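# Unload three sand cores from mould onto plywood

## Task

Lift three sand cores out of the mould: the elongated core with the rounded nose, plus the two upright bladed cores in the mould half on the robot's right (the -y, right_arm side). Set all three down lying on the plywood boards next to the mould and release them. The other two cores must remain upright in the mould, and nothing may end up off the table.

## Robot and tools

ROBOT. Two 6-joint arms, left_arm and right_arm, each ending in a parallel two-finger gripper with a wrist camera. Joint order in every row and every per-arm list: waist (joint1), shoulder (joint2), elbow (joint3), wrist pitch (joint4), wrist yaw (joint5), wrist roll (joint6). Nominal stated ranges in rad: waist -2.618 to 3.054, shoulder 0.000 to 3.142, elbow 0.000 to 3.142, wrist pitch -1.571 to 1.571, wrist yaw -1.571 to 1.571, wrist roll -2.094 to 2.094. True ends may differ by up to 0.059 rad either way.

FRAME. Scene frame: origin at table-top height, halfway between the arms' nominal bases; +x points out over the table, +z up, left_arm sits on +y, right_arm on -y (image left/right is unrelated). Calibrated bases: left_arm at (-0.041, +0.329, +0.029) m, quat_wxyz (+1.000, 0, 0, -0.012); right_arm at (-0.052, -0.233, +0.005) m, quat_wxyz (+1.000, 0, 0, -0.025). The gripper's fingers point along its own +z and separate along its y; end_effector_position is the pinch point between the pads, roughly 1 cm short of the fingertips. Reported hand pose can be off by a few cm, worse when stretched out.

THE ROW. Every motion command is a row of 14 numbers, always for both arms: left_arm's six absolute joint angles (rad) and its opening, then right_arm's six and its opening. Opening runs -1 (closed) to +1 (fully open); between the ends the fingers go to where grip_measured reads that value. A 0 is a real command, so to keep a gripper or joint as it is, resend its current value from Tool commands or Joint targets. A joint target more than 0.059 rad beyond a stated end, and farther out than the joint now sits, gets the call rejected; targets beyond a real end are clipped there and reported as "joint sent to its limit".

TOOLS.
- execute_actions(actions, cameras): actions is a list of actions; each action is up to 15 rows, one per 1/30 s control step, and a short action repeats its last row to fill 15 steps. Each step, a joint's target is kept within 0.339 rad (first three joints) or 2.2 rad (wrist joints) of its measured angle, and if a row would put a gripper over 200 mm from where it is, that arm's targets are scaled back. Long moves may need several actions. An empty actions list returns all camera images and full state.
- move(target, speed, blend, opening_speed, grip_force, blocking, cameras): target is one 14-number row or a list of up to 15 such rows (absolute joint goals), sharing at most 10 s. speed is rad/s for the joint with the most to travel, 0.01 to 12.57, default 0.5, one value or one per target. blend (rad) rounds corners between listed targets; 0 stops at each. opening_speed ramps gripper openings, per second on the -1..+1 scale, at least 0.2. grip_force sets per-pad force limit in N, 10 to 50 (full), one value or one per arm; it persists, and lower values close slowly. blocking=false returns after about 0.5 s while motion continues; a new move then takes over. Joints move together, no collision avoidance between arms or objects. The result adds a move: line, e.g. done, off_target (resting >0.035 rad from goal), moving, held, fault, plus limits=held if steps were withheld.
- wait(seconds 0 to 10, cameras): let the scene run holding the last command.
- stop(cameras): brake a running move.
- zoom_image(camera, region): region [x0, y0, x1, y1] in pixels of the latest image from that camera, no more than 504 wide or high.
- read_manual(section): licence texts only.
- finished_scene(scene): ends the current scene, given its number; irreversible.
Cameras: cam_head_left, cam_head_right, cam_high, cam_low, cam_left_wrist, cam_right_wrist, each 896x504; pass names, ["all"] or [].

RESULTS. end_effector_position (m) and end_effector_quat_wxyz per arm in the scene frame. Joint positions / Joint velocities: six joints (rad, rad/s) then finger-pad gap (m; 0.094 fully open). Joint targets: what joints are being driven toward now. Tool commands: current gripper commands. grip_measured: finger opening on the command scale, reads a little wide when empty and somewhat narrower than a firmly held part. Joint torques in N m, include arm weight and offsets; joints 1-3 wrap at ±28. "joint command not followed" means the clearance check altered targets. Action calls also list joint angles at some steps. Motor temperatures appear; MOTOR HOT at 75 °C, fault at 90 °C folds that arm and disables it.

GRIPPING. Pad force rises about 1 N per 0.001 below the first-touch reading, then jumps to the force limit near 20 N; close gently (opening_speed, lower grip_force) on fragile cores. To release, command well above grip_measured.

AVOID. Dropping cores or letting go while they move; fast impacts with the mould, table or other fixed items; hard pushes; the two arms touching or one gripper closing on the other's fingers; wrist-camera cables rubbing on anything; anything leaving the table; knocking over the two cores that must stay; long stretched holds that heat motors. Loose parts may occasionally be nudged by an outside push, so check before finishing.

Each tool is called after "Request:" by a JSON object that holds its "op" and its "data".

## Session

Request:
{"op": "execute_actions", "data": {"actions": []}}

Scene clock: 0.00 s.
left_arm: end_effector_position=(+0.2183, +0.2617, +0.3639) grip_measured=+1.000 end_effector_quat_wxyz=(+0.716, -0.179, +0.614, -0.281) | right_arm: end_effector_position=(+0.2261, -0.1367, +0.3456) grip_measured=+1.000 end_effector_quat_wxyz=(+0.692, +0.062, +0.667, +0.269)
Joint positions: left_arm=[-0.501 0.468 0.452 0.218 -0.426 -0.572 0.094] | right_arm=[0.466 0.596 0.57 0.129 0.137 0.448 0.094]
Joint velocities: within noise
Joint torques (N m): no reading
Motor temperatures (°C): left_arm=[23 34 34 28 22 22 25] | right_arm=[25 33 29 28 21 24 21]
Heat: left arm: 34 °C; right arm: 33 °C.
Joint targets: left_arm=[-0.501 0.468 0.458 0.212 -0.426 -0.572] | right_arm=[0.466 0.596 0.580 0.130 0.137 0.448]
Tool commands: left_gripper/opening=+1.0 right_gripper/opening=+1.0

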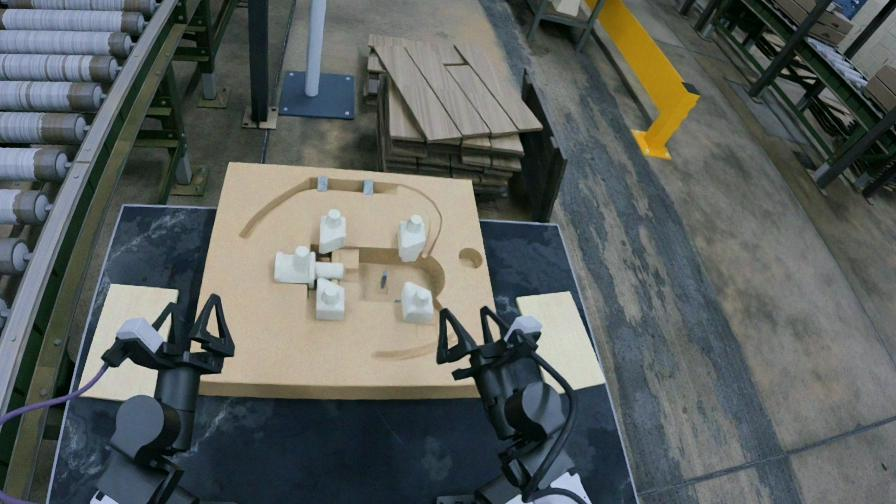

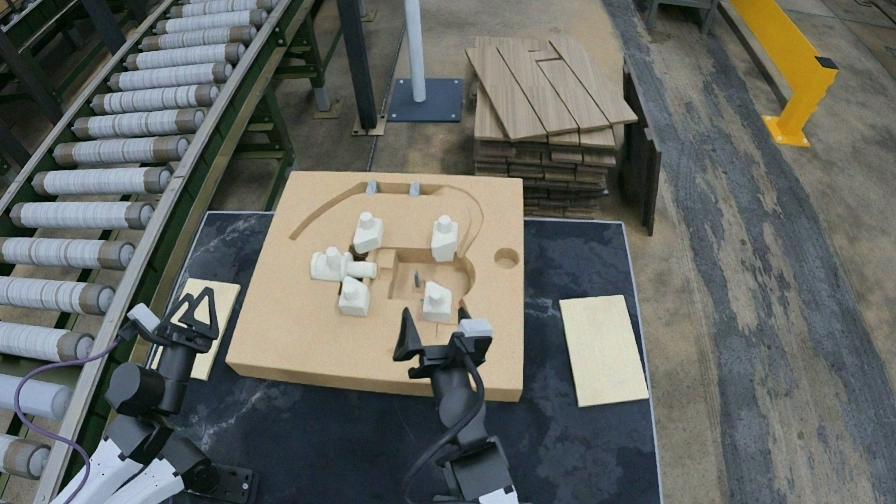

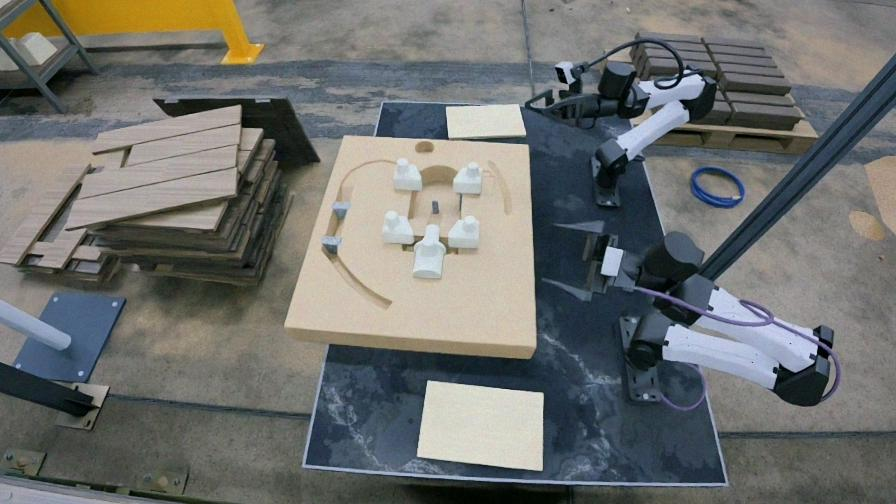

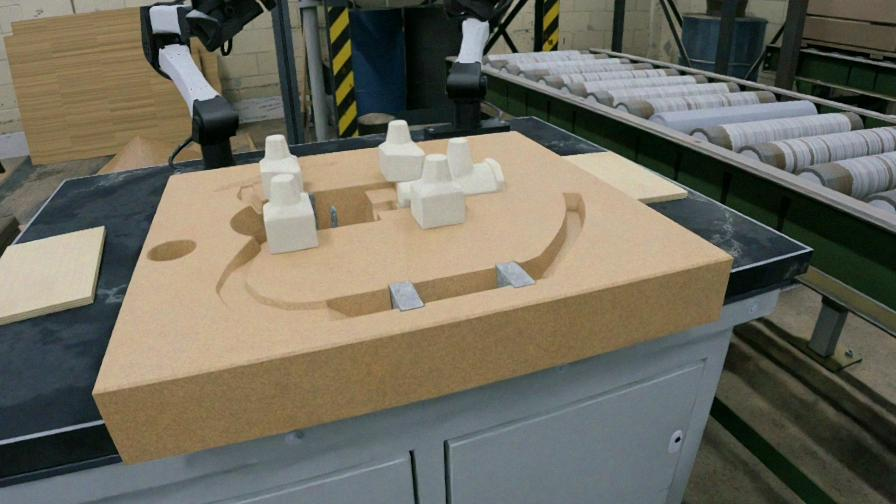

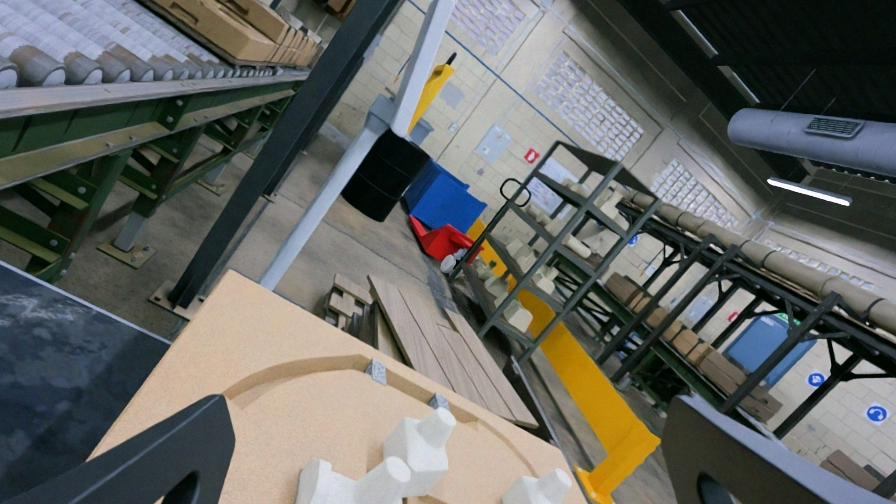

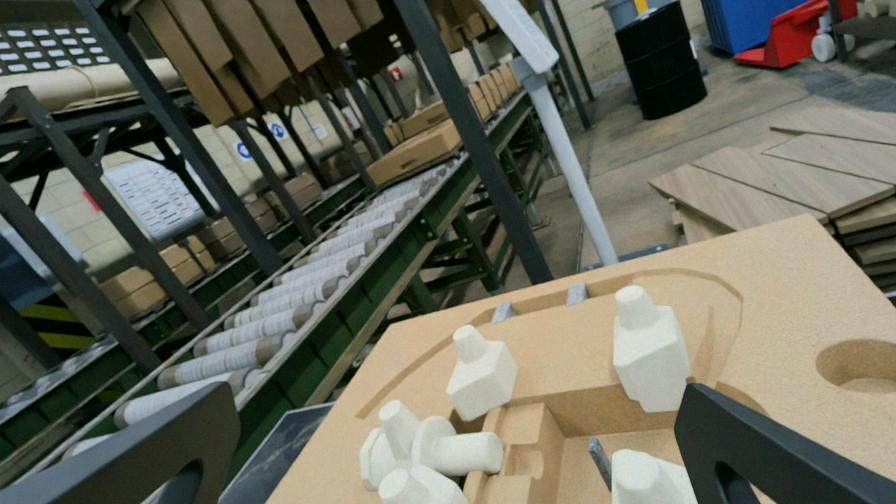

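Request:
{"op": "move", "data": {"target": [-0.378,1.85,1.784,-0.807,0.0,0.0,1.0,0.341,1.792,1.954,-1.209,0.135,0.233,1.0], "speed": 0.8, "cameras": ["cam_left_wrist","cam_right_wrist"]}}

Scene clock: 15.30 s.
left_arm: end_effector_position=(+0.4172, +0.1346, +0.2425) grip_measured=+1.000 end_effector_quat_wxyz=(+0.331, +0.181, +0.924, -0.063) | right_arm: end_effector_position=(+0.3678, -0.1303, +0.2562) grip_measured=+1.000 end_effector_quat_wxyz=(+0.262, -0.007, +0.965, +0.004)
Joint positions: left_arm=[-0.382 1.843 1.753 -0.794 -0.015 -0.014 0.094] | right_arm=[0.346 1.785 1.927 -1.199 0.137 0.245 0.094]
Joint torques (N m): left_arm=[0.29 -8.47 11.1 1.48 0.25 0.16] | right_arm=[-0.18 -8.75 8.1 1.2 0.02 -0.18]
Heat: left arm: 38 °C; right arm: 33 °C.
Joint targets: left_arm=[-0.378 1.850 1.784 -0.807 0.000 0.000] | right_arm=[0.341 1.792 1.954 -1.209 0.135 0.233]
move: done
Images, in order (width x height): cam_left_wrist 896x504, cam_right_wrist 896x504.

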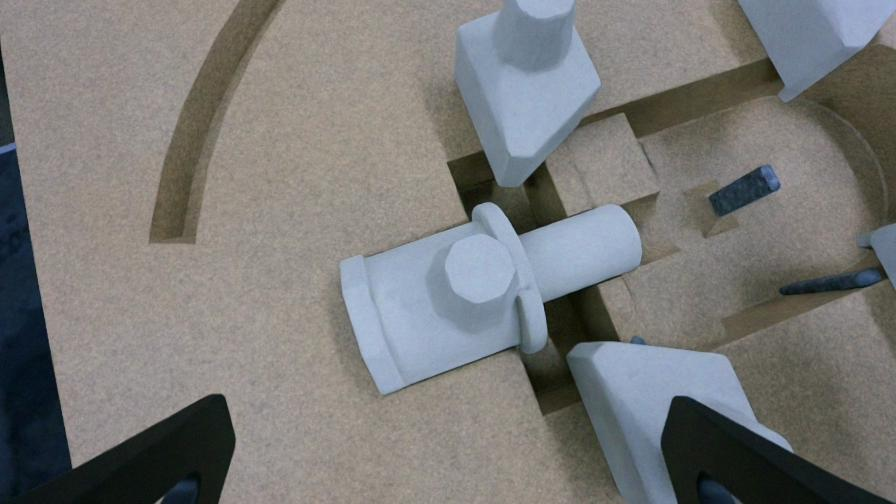

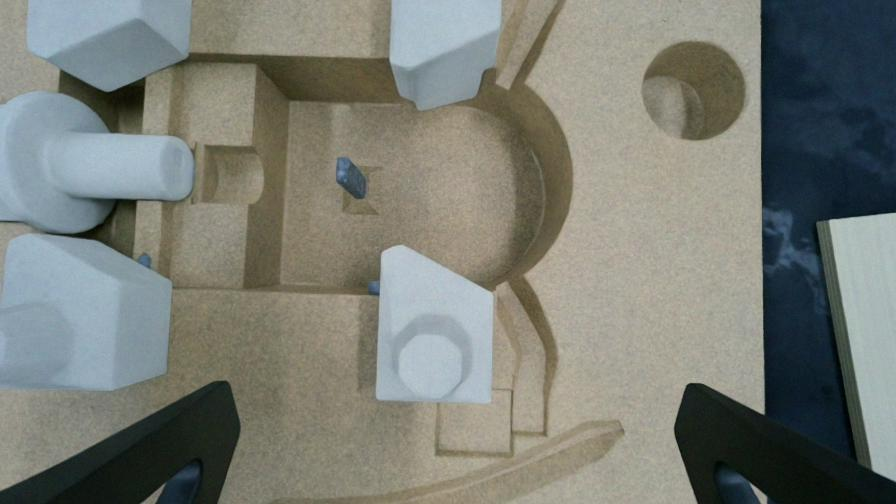

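Request:
{"op": "move", "data": {"target": [0.1,1.3,1.1,-0.5,0.0,0.0,0.1,0.4405,1.405,1.10,-0.24,0.337,0.204,1.0], "speed": 0.7, "opening_speed": 1.0, "cameras": ["cam_right_wrist"]}}

Scene clock: 33.40 s.
left_arm: end_effector_position=(+0.3516, +0.3594, +0.2480) grip_measured=+0.101 end_effector_quat_wxyz=(+0.419, -0.041, +0.907, +0.017) | right_arm: end_effector_position=(+0.3715, -0.1221, +0.2266) grip_measured=+1.000 end_effector_quat_wxyz=(+0.488, +0.003, +0.873, +0.000)
Joint positions: left_arm=[0.097 1.315 1.119 -0.51 -0.01 -0.012 0.052] | right_arm=[0.435 1.433 1.108 -0.262 0.328 0.215 0.094]
Joint torques (N m): left_arm=[0.2 -6.09 6.9 1.95 0.16 0.12] | right_arm=[0.75 -9.66 6.42 1.94 0.21 -0.17]
Motor temperatures (°C): left_arm=[23 38 42 31 22 22 25] | right_arm=[25 35 35 31 21 24 21]
Heat: left arm: 42 °C; right arm: 35 °C.
Joint targets: left_arm=[0.100 1.300 1.100 -0.500 0.000 0.000] | right_arm=[0.440 1.405 1.100 -0.240 0.337 0.204]
move: done
Images, in order (width x height): cam_right_wrist 896x504.

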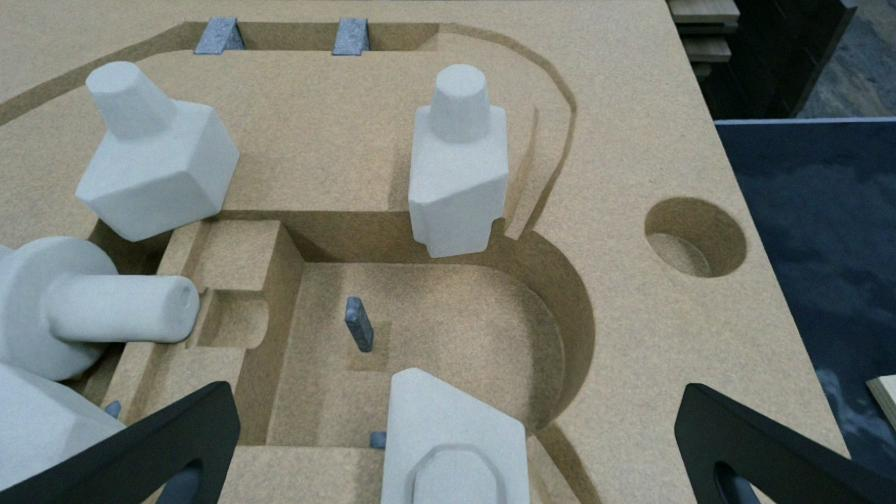

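Request:
{"op": "move", "data": {"target": [0.1,1.3,1.1,-0.5,0.0,0.0,0.1,0.4405,1.455,0.84,0.10,0.337,0.204,1.0], "speed": 0.35, "cameras": ["cam_right_wrist","cam_low"]}}

Scene clock: 42.60 s.
left_arm: end_effector_position=(+0.3516, +0.3594, +0.2480) grip_measured=+0.101 end_effector_quat_wxyz=(+0.419, -0.041, +0.907, +0.017) | right_arm: end_effector_position=(+0.3682, -0.1237, +0.1728) grip_measured=+1.000 end_effector_quat_wxyz=(+0.514, +0.009, +0.858, +0.011)
Joint positions: left_arm=[0.097 1.315 1.119 -0.51 -0.01 -0.012 0.052] | right_arm=[0.435 1.446 0.846 0.078 0.329 0.215 0.094]
Joint torques (N m): left_arm=[0.23 -6.09 6.83 1.94 0.18 0.12] | right_arm=[0.7 -5.98 6.12 1.96 0.15 -0.18]
Heat: left arm: 42 °C; right arm: 36 °C.
Joint targets: left_arm=[0.100 1.300 1.100 -0.500 0.000 0.000] | right_arm=[0.440 1.455 0.840 0.100 0.337 0.204]
move: done
Images, in order (width x height): cam_low 896x504, cam_right_wrist 896x504.

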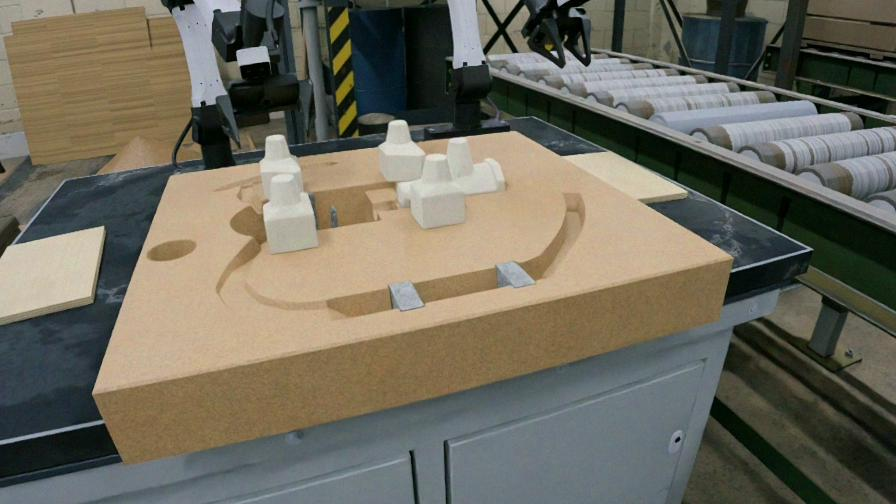

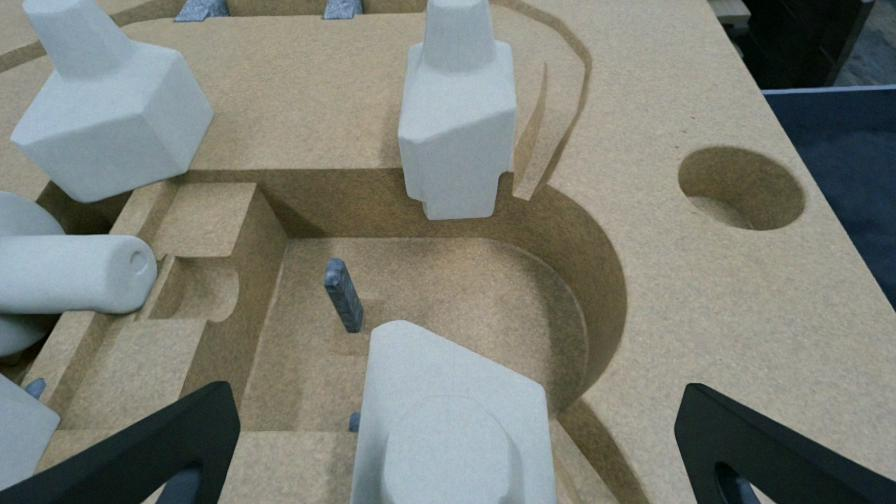

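Request:
{"op": "move", "data": {"target": [0.1,1.3,1.1,-0.5,0.0,0.0,0.1,0.4405,1.494,0.84,0.10,0.337,0.204,1.0], "speed": 0.3, "cameras": ["cam_right_wrist","cam_low"]}}

Scene clock: 47.13 s.
left_arm: end_effector_position=(+0.3516, +0.3594, +0.2480) grip_measured=+0.101 end_effector_quat_wxyz=(+0.419, -0.041, +0.907, +0.017) | right_arm: end_effector_position=(+0.3702, -0.1229, +0.1583) grip_measured=+1.000 end_effector_quat_wxyz=(+0.501, +0.006, +0.866, +0.005)
Joint positions: left_arm=[0.097 1.315 1.119 -0.51 -0.01 -0.012 0.052] | right_arm=[0.435 1.483 0.846 0.082 0.329 0.215 0.094]
Joint torques (N m): left_arm=[0.17 -6.09 6.74 1.94 0.18 0.15] | right_arm=[0.88 -6 6.06 1.89 0.17 -0.19]
Heat: left arm: 41 °C; right arm: 36 °C.
Joint targets: left_arm=[0.100 1.300 1.100 -0.500 0.000 0.000] | right_arm=[0.440 1.494 0.840 0.100 0.337 0.204]
move: done
Images, in order (width x height): cam_low 896x504, cam_right_wrist 896x504.

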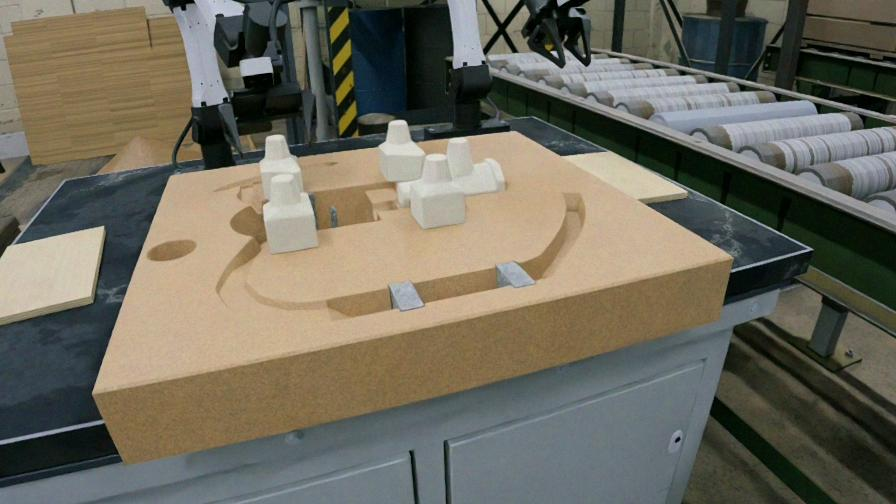

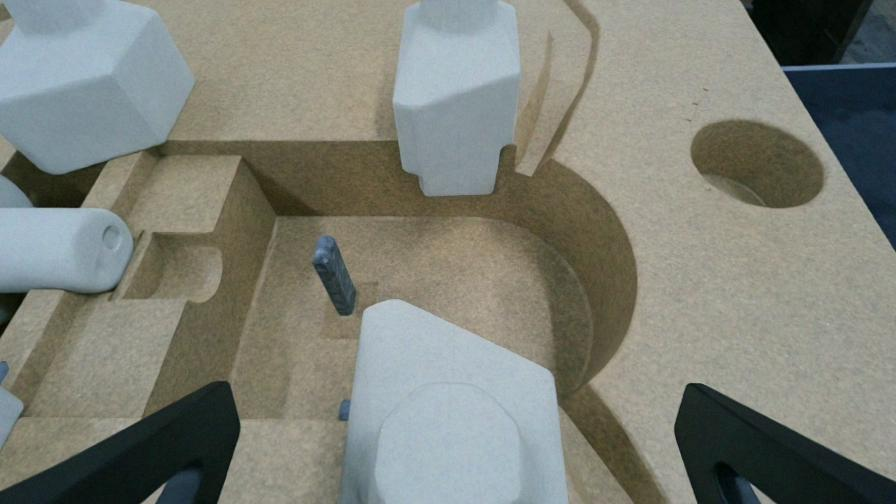

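Request:
{"op": "move", "data": {"target": [0.1,1.3,1.1,-0.5,0.0,0.0,0.1,0.443,1.494,0.84,0.10,0.337,0.204,-0.6], "grip_force": 40, "opening_speed": 0.7, "cameras": ["cam_right_wrist"]}}

Scene clock: 53.47 s.
left_arm: end_effector_position=(+0.3516, +0.3594, +0.2480) grip_measured=+0.101 end_effector_quat_wxyz=(+0.419, -0.041, +0.907, +0.017) | right_arm: end_effector_position=(+0.3700, -0.1219, +0.1584) grip_measured=-0.341 end_effector_quat_wxyz=(+0.501, +0.005, +0.866, +0.006)
Joint positions: left_arm=[0.097 1.315 1.119 -0.51 -0.01 -0.012 0.052] | right_arm=[0.437 1.483 0.846 0.082 0.329 0.215 0.031]
Joint torques (N m): left_arm=[0.17 -6.12 6.79 1.94 0.18 0.14] | right_arm=[0.77 -5.97 6.02 1.87 0.19 -0.14]
Heat: left arm: 41 °C; right arm: 36 °C.
Joint targets: left_arm=[0.100 1.300 1.100 -0.500 0.000 0.000] | right_arm=[0.443 1.494 0.840 0.100 0.337 0.204]
grip_force (N): 40, 40
move: done
Images, in order (width x height): cam_right_wrist 896x504.

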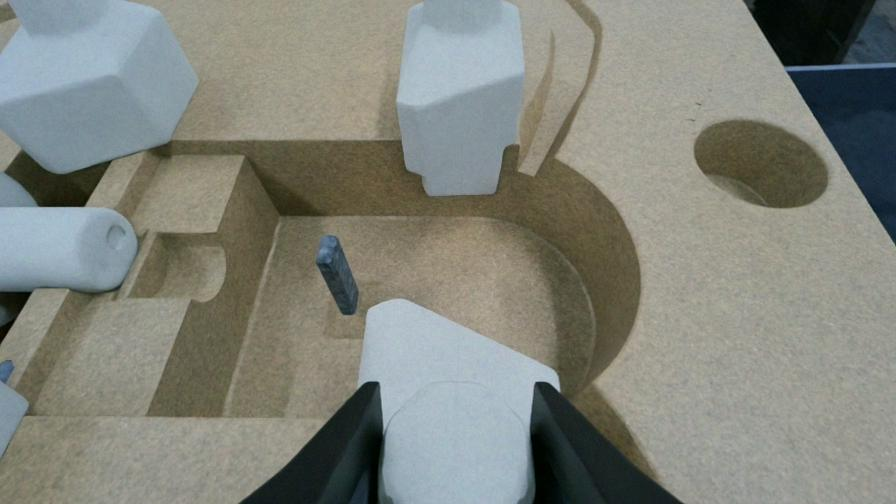

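Request:
{"op": "move", "data": {"target": [[0.1,1.3,1.1,-0.5,0.0,0.0,0.1,0.443,1.428,1.03,-0.105,0.345,0.204,-0.6],[0.1,1.3,1.1,-0.5,0.0,0.0,0.1,0.443,1.412,1.295,-0.37,0.345,0.204,-0.6]], "speed": 0.2, "blend": [0.03,0], "cameras": ["cam_right_wrist","cam_low"]}}

Scene clock: 61.80 s.
left_arm: end_effector_position=(+0.3516, +0.3594, +0.2480) grip_measured=+0.101 end_effector_quat_wxyz=(+0.419, -0.041, +0.907, +0.017) | right_arm: end_effector_position=(+0.3718, -0.1205, +0.2497) grip_measured=-0.344 end_effector_quat_wxyz=(+0.472, -0.002, +0.882, -0.006)
Joint positions: left_arm=[0.097 1.315 1.119 -0.51 -0.01 -0.012 0.052] | right_arm=[0.439 1.454 1.248 -0.421 0.329 0.215 0.031]
Joint torques (N m): left_arm=[0.17 -6.11 6.74 1.93 0.19 0.12] | right_arm=[0.65 -11.25 10.37 2.13 0.31 -0.18]
Heat: left arm: 41 °C; right arm: 36 °C.
Joint targets: left_arm=[0.100 1.300 1.100 -0.500 0.000 0.000] | right_arm=[0.443 1.412 1.295 -0.370 0.345 0.204]
grip_force (N): 40, 40
move: off_target (right_arm); right_arm: the wrist pitch is farthest, 0.051 rad from its target
Images, in order (width x height): cam_low 896x504, cam_right_wrist 896x504.

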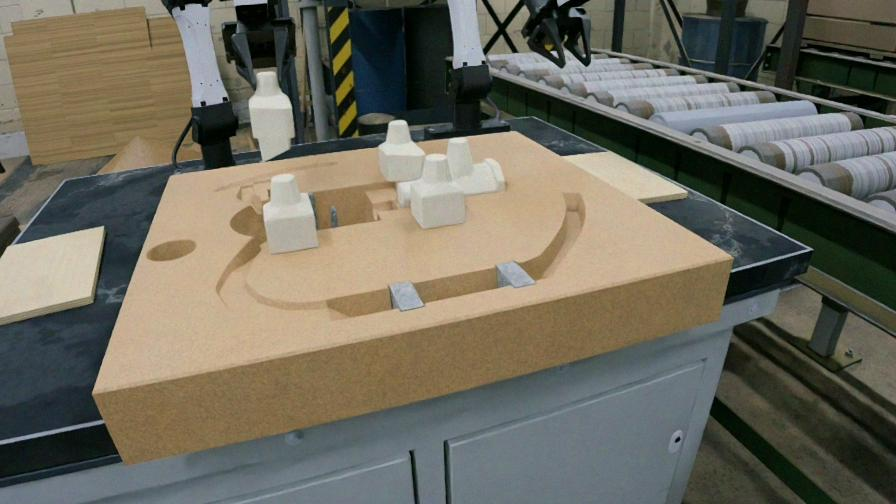

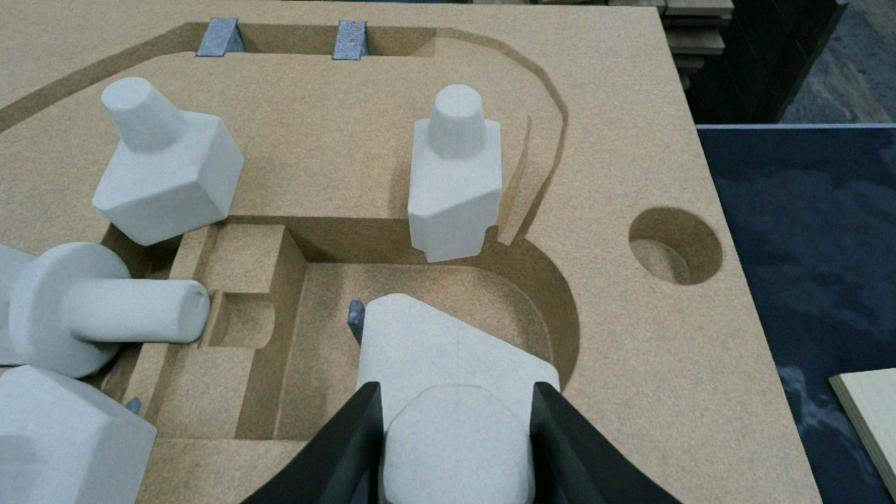

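Request:
{"op": "move", "data": {"target": [[0.1,1.3,1.1,-0.5,0.0,0.0,0.1,-0.1,1.45,1.36,-0.55,0.15,0.1,-0.6],[0.1,1.3,1.1,-0.5,0.0,0.0,0.1,-0.6745,1.87,1.78,-1.06,0.0,0.0,-0.6],[0.1,1.3,1.1,-0.5,0.0,0.0,0.1,-0.6745,2.245,2.185,-1.45,0.0,0.0,-0.6]], "speed": [0.5,0.5,0.3], "blend": [0.15,0.1,0], "cameras": ["cam_right_wrist","cam_low","cam_high"]}}

Request:
{"op": "zoom_image", "data": {"camera": "cam_low", "region": [0, 160, 140, 340]}}

Request:
{"op": "zoom_image", "data": {"camera": "cam_high", "region": [440, 50, 560, 150]}}

Scene clock: 80.77 s.
left_arm: end_effector_position=(+0.3516, +0.3594, +0.2480) grip_measured=+0.101 end_effector_quat_wxyz=(+0.419, -0.041, +0.907, +0.017) | right_arm: end_effector_position=(+0.2816, -0.5293, +0.1144) grip_measured=-0.344 end_effector_quat_wxyz=(+0.020, +0.359, +0.933, -0.014)
Joint positions: left_arm=[0.097 1.315 1.119 -0.51 -0.01 -0.012 0.052] | right_arm=[-0.672 2.242 2.149 -1.43 0.011 0.013 0.031]
Joint torques (N m): left_arm=[0.18 -6.09 6.76 1.94 0.2 0.12] | right_arm=[0.02 -12.82 8.42 0.26 -0.16 -0.2]
Motor temperatures (°C): left_arm=[23 39 40 33 22 22 25] | right_arm=[25 38 40 37 21 24 22]
Heat: left arm: 40 °C; right arm: 40 °C.
Joint targets: left_arm=[0.100 1.300 1.100 -0.500 0.000 0.000] | right_arm=[-0.674 2.245 2.185 -1.450 0.000 0.000]
grip_force (N): 40, 40
move: off_target (right_arm); right_arm: the elbow is farthest, 0.036 rad from its target
Images, in order (width x height): cam_high 896x504, cam_low 896x504, cam_right_wrist 896x504.

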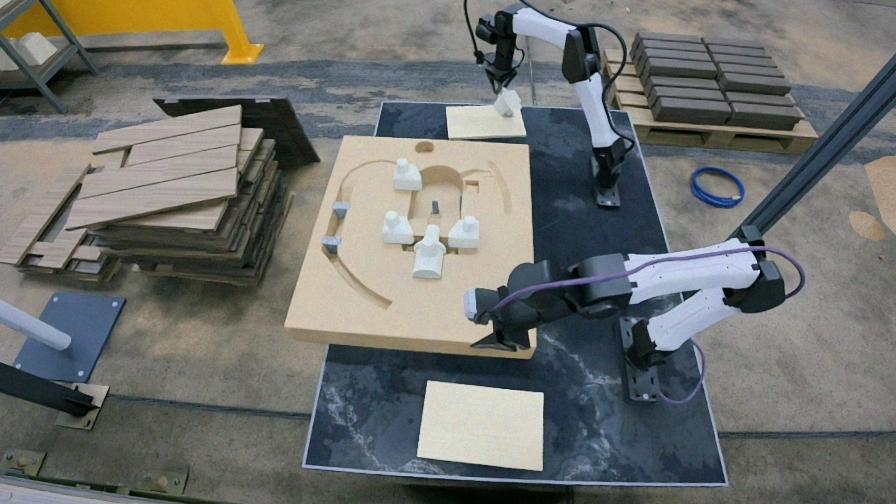

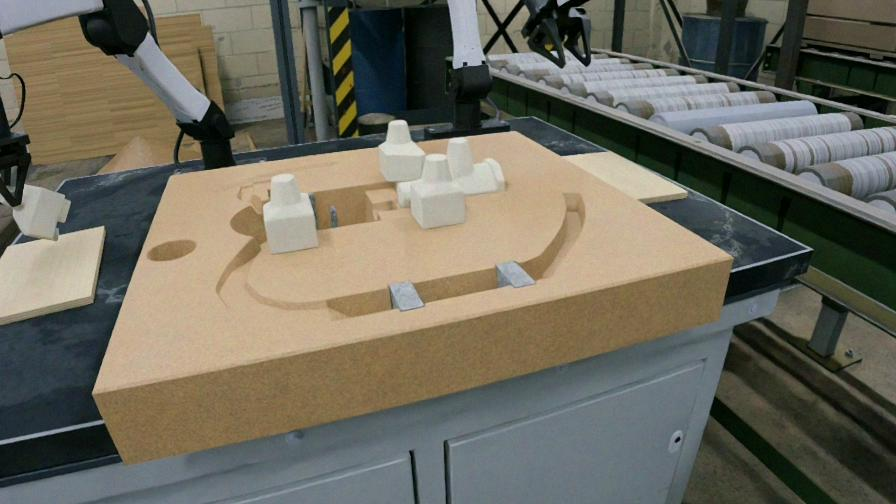

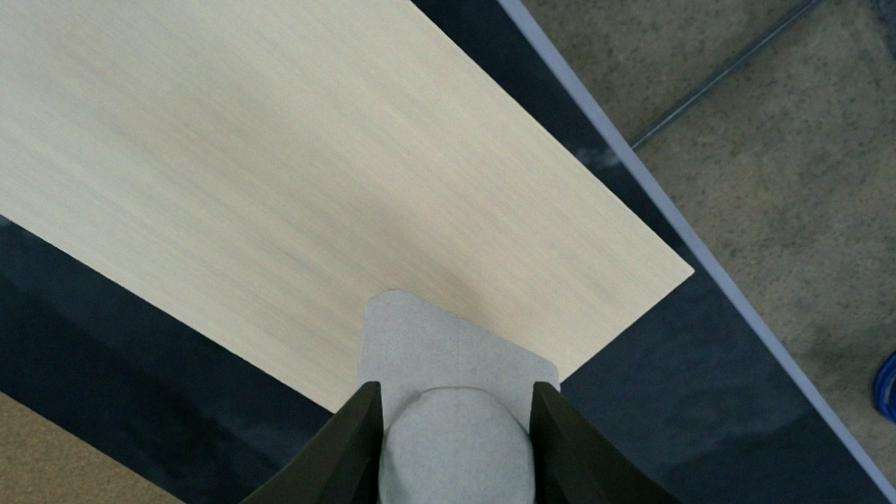

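Scaled by 2.800 from the camera's 896x504 image, which has a finer 1280x720 frame.

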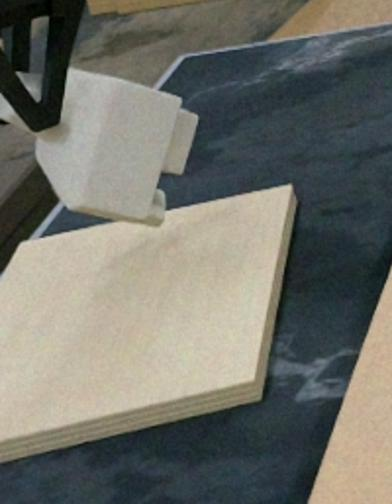

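Scaled by 4.200 from the camera's 896x504 image, which has a finer 1280x720 frame.

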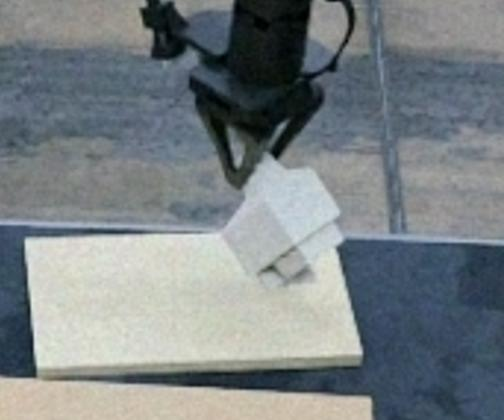

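Request:
{"op": "move", "data": {"target": [[0.1,1.3,1.1,-0.5,0.0,0.0,0.1,-0.68,2.46,2.42,-1.54,0.0,0.0,-0.6],[0.1,1.3,1.1,-0.5,0.0,0.0,0.1,-0.68,2.455,2.31,-1.46,0.0,0.0,-0.6]], "speed": [0.25,0.15], "grip_force": 22, "cameras": ["cam_right_wrist","cam_low","cam_high"]}}

Request:
{"op": "zoom_image", "data": {"camera": "cam_low", "region": [0, 160, 140, 340]}}

Request:
{"op": "zoom_image", "data": {"camera": "cam_high", "region": [440, 50, 560, 150]}}

Scene clock: 93.57 s.
left_arm: end_effector_position=(+0.3516, +0.3594, +0.2480) grip_measured=+0.101 end_effector_quat_wxyz=(+0.419, -0.041, +0.907, +0.017) | right_arm: end_effector_position=(+0.3080, -0.5546, +0.0767) grip_measured=-0.339 end_effector_quat_wxyz=(+0.021, +0.361, +0.932, -0.011)
Joint positions: left_arm=[0.097 1.315 1.119 -0.51 -0.01 -0.012 0.052] | right_arm=[-0.678 2.433 2.328 -1.419 0.005 0.012 0.031]
Joint torques (N m): left_arm=[0.16 -6.08 6.84 1.94 0.17 0.12] | right_arm=[0.06 -12.55 4.34 0.05 -0.05 -0.2]
Heat: left arm: 40 °C; right arm: 42 °C.
Joint targets: left_arm=[0.100 1.300 1.100 -0.500 0.000 0.000] | right_arm=[-0.680 2.455 2.310 -1.460 0.000 0.000]
grip_force (N): 22, 22
move: off_target (right_arm); right_arm: the wrist pitch is farthest, 0.041 rad from its target
Images, in order (width x height): cam_high 896x504, cam_low 896x504, cam_right_wrist 896x504.

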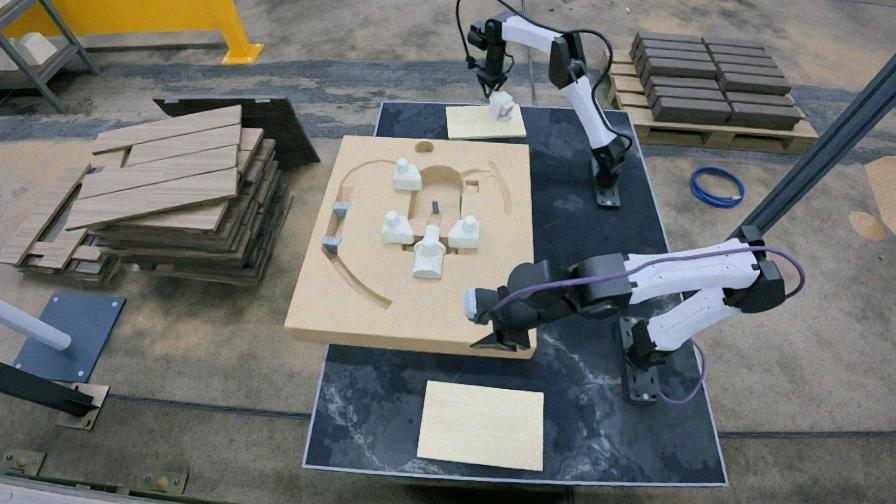

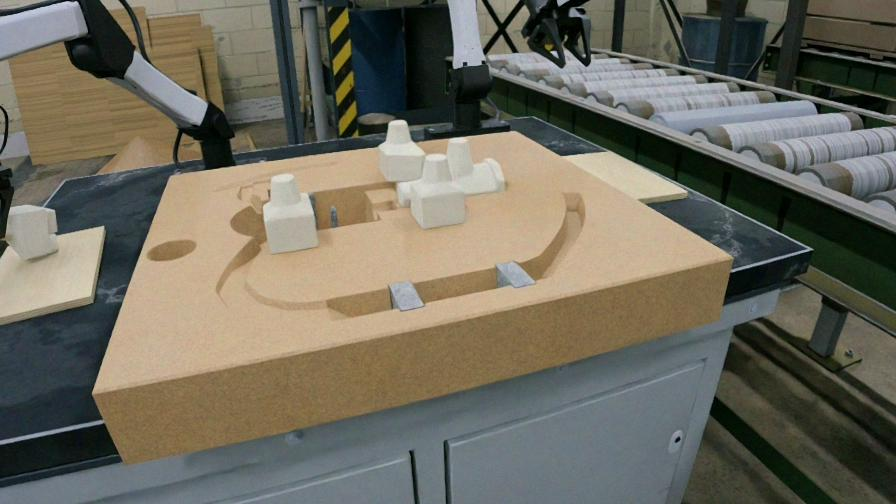

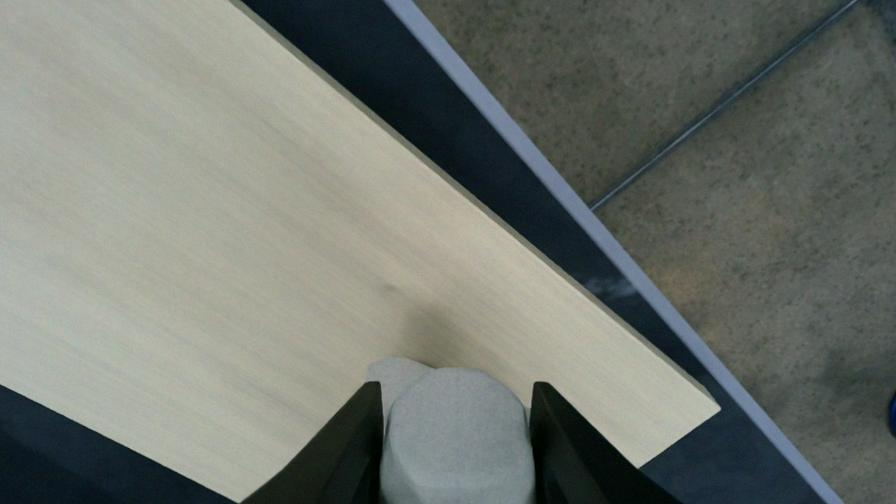

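Scaled by 2.800 from the camera's 896x504 image, which has a finer 1280x720 frame.

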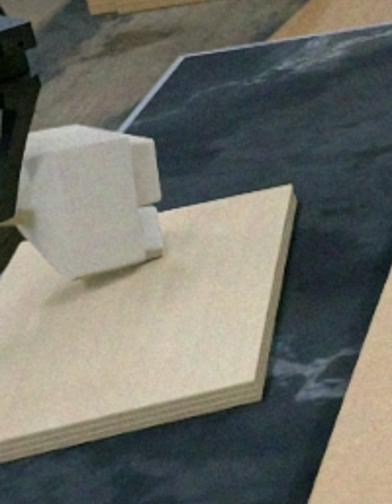

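Scaled by 4.200 from the camera's 896x504 image, which has a finer 1280x720 frame.

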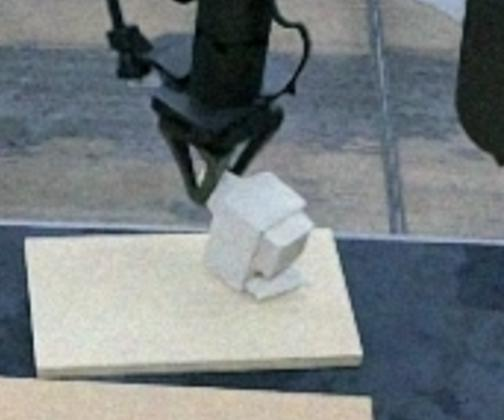

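Request:
{"op": "move", "data": {"target": [[0.1,1.3,1.1,-0.5,0.0,0.0,0.1,-0.68,2.450,2.245,-1.41,0.0,0.0,-0.6]], "speed": 0.12, "cameras": ["cam_low","cam_high"]}}

Request:
{"op": "zoom_image", "data": {"camera": "cam_low", "region": [0, 160, 140, 340]}}

Request:
{"op": "zoom_image", "data": {"camera": "cam_high", "region": [440, 50, 560, 150]}}

Scene clock: 97.77 s.
left_arm: end_effector_position=(+0.3516, +0.3594, +0.2480) grip_measured=+0.101 end_effector_quat_wxyz=(+0.419, -0.041, +0.907, +0.017) | right_arm: end_effector_position=(+0.3022, -0.5495, +0.0617) grip_measured=-0.339 end_effector_quat_wxyz=(+0.004, +0.361, +0.932, -0.004)
Joint positions: left_arm=[0.097 1.315 1.119 -0.51 -0.01 -0.012 0.052] | right_arm=[-0.678 2.433 2.27 -1.397 0.005 0.012 0.031]
Joint torques (N m): left_arm=[0.18 -6.09 6.74 1.96 0.19 0.12] | right_arm=[0.09 -13 3.79 0.21 -0.08 -0.21]
Motor temperatures (°C): left_arm=[23 39 40 34 22 22 25] | right_arm=[25 43 38 32 21 24 22]
Heat: left arm: 40 °C; right arm: 43 °C.
Joint targets: left_arm=[0.100 1.300 1.100 -0.500 0.000 0.000] | right_arm=[-0.680 2.450 2.245 -1.410 0.000 0.000]
grip_force (N): 22, 22
move: done
Images, in order (width x height): cam_high 896x504, cam_low 896x504.

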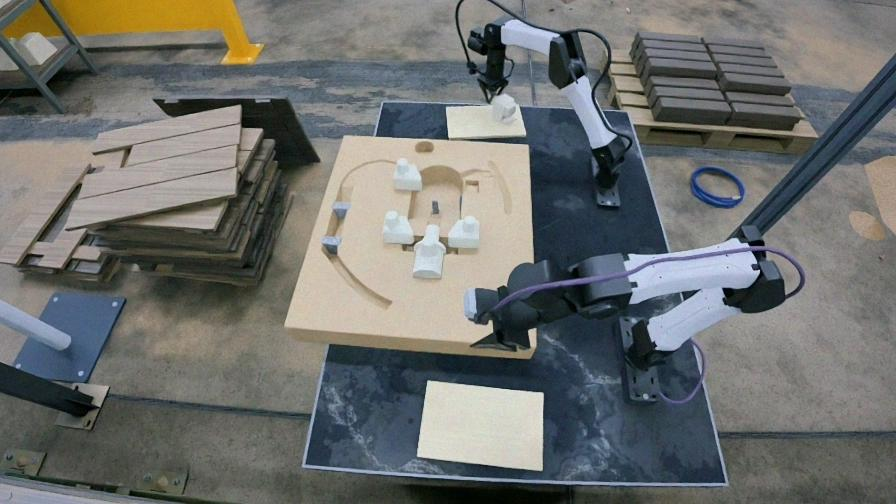

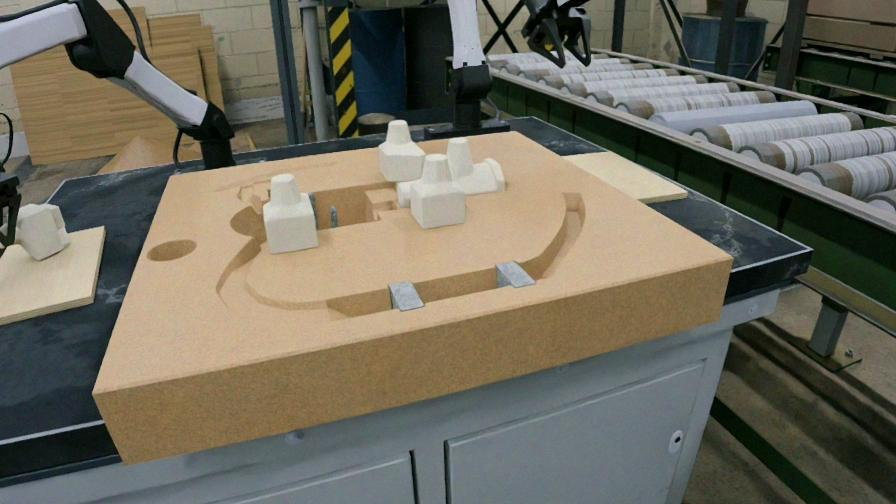

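Scaled by 2.800 from the camera's 896x504 image, which has a finer 1280x720 frame.

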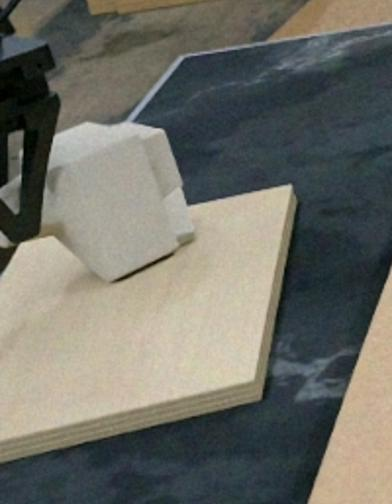

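Scaled by 4.200 from the camera's 896x504 image, which has a finer 1280x720 frame.

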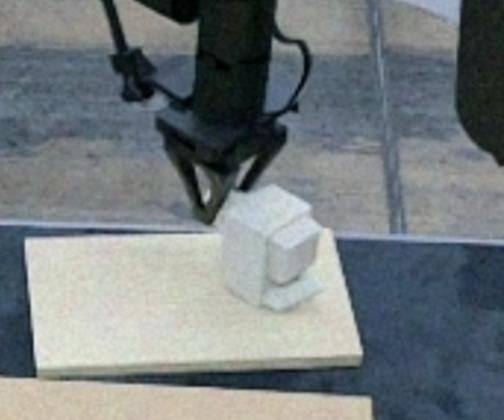

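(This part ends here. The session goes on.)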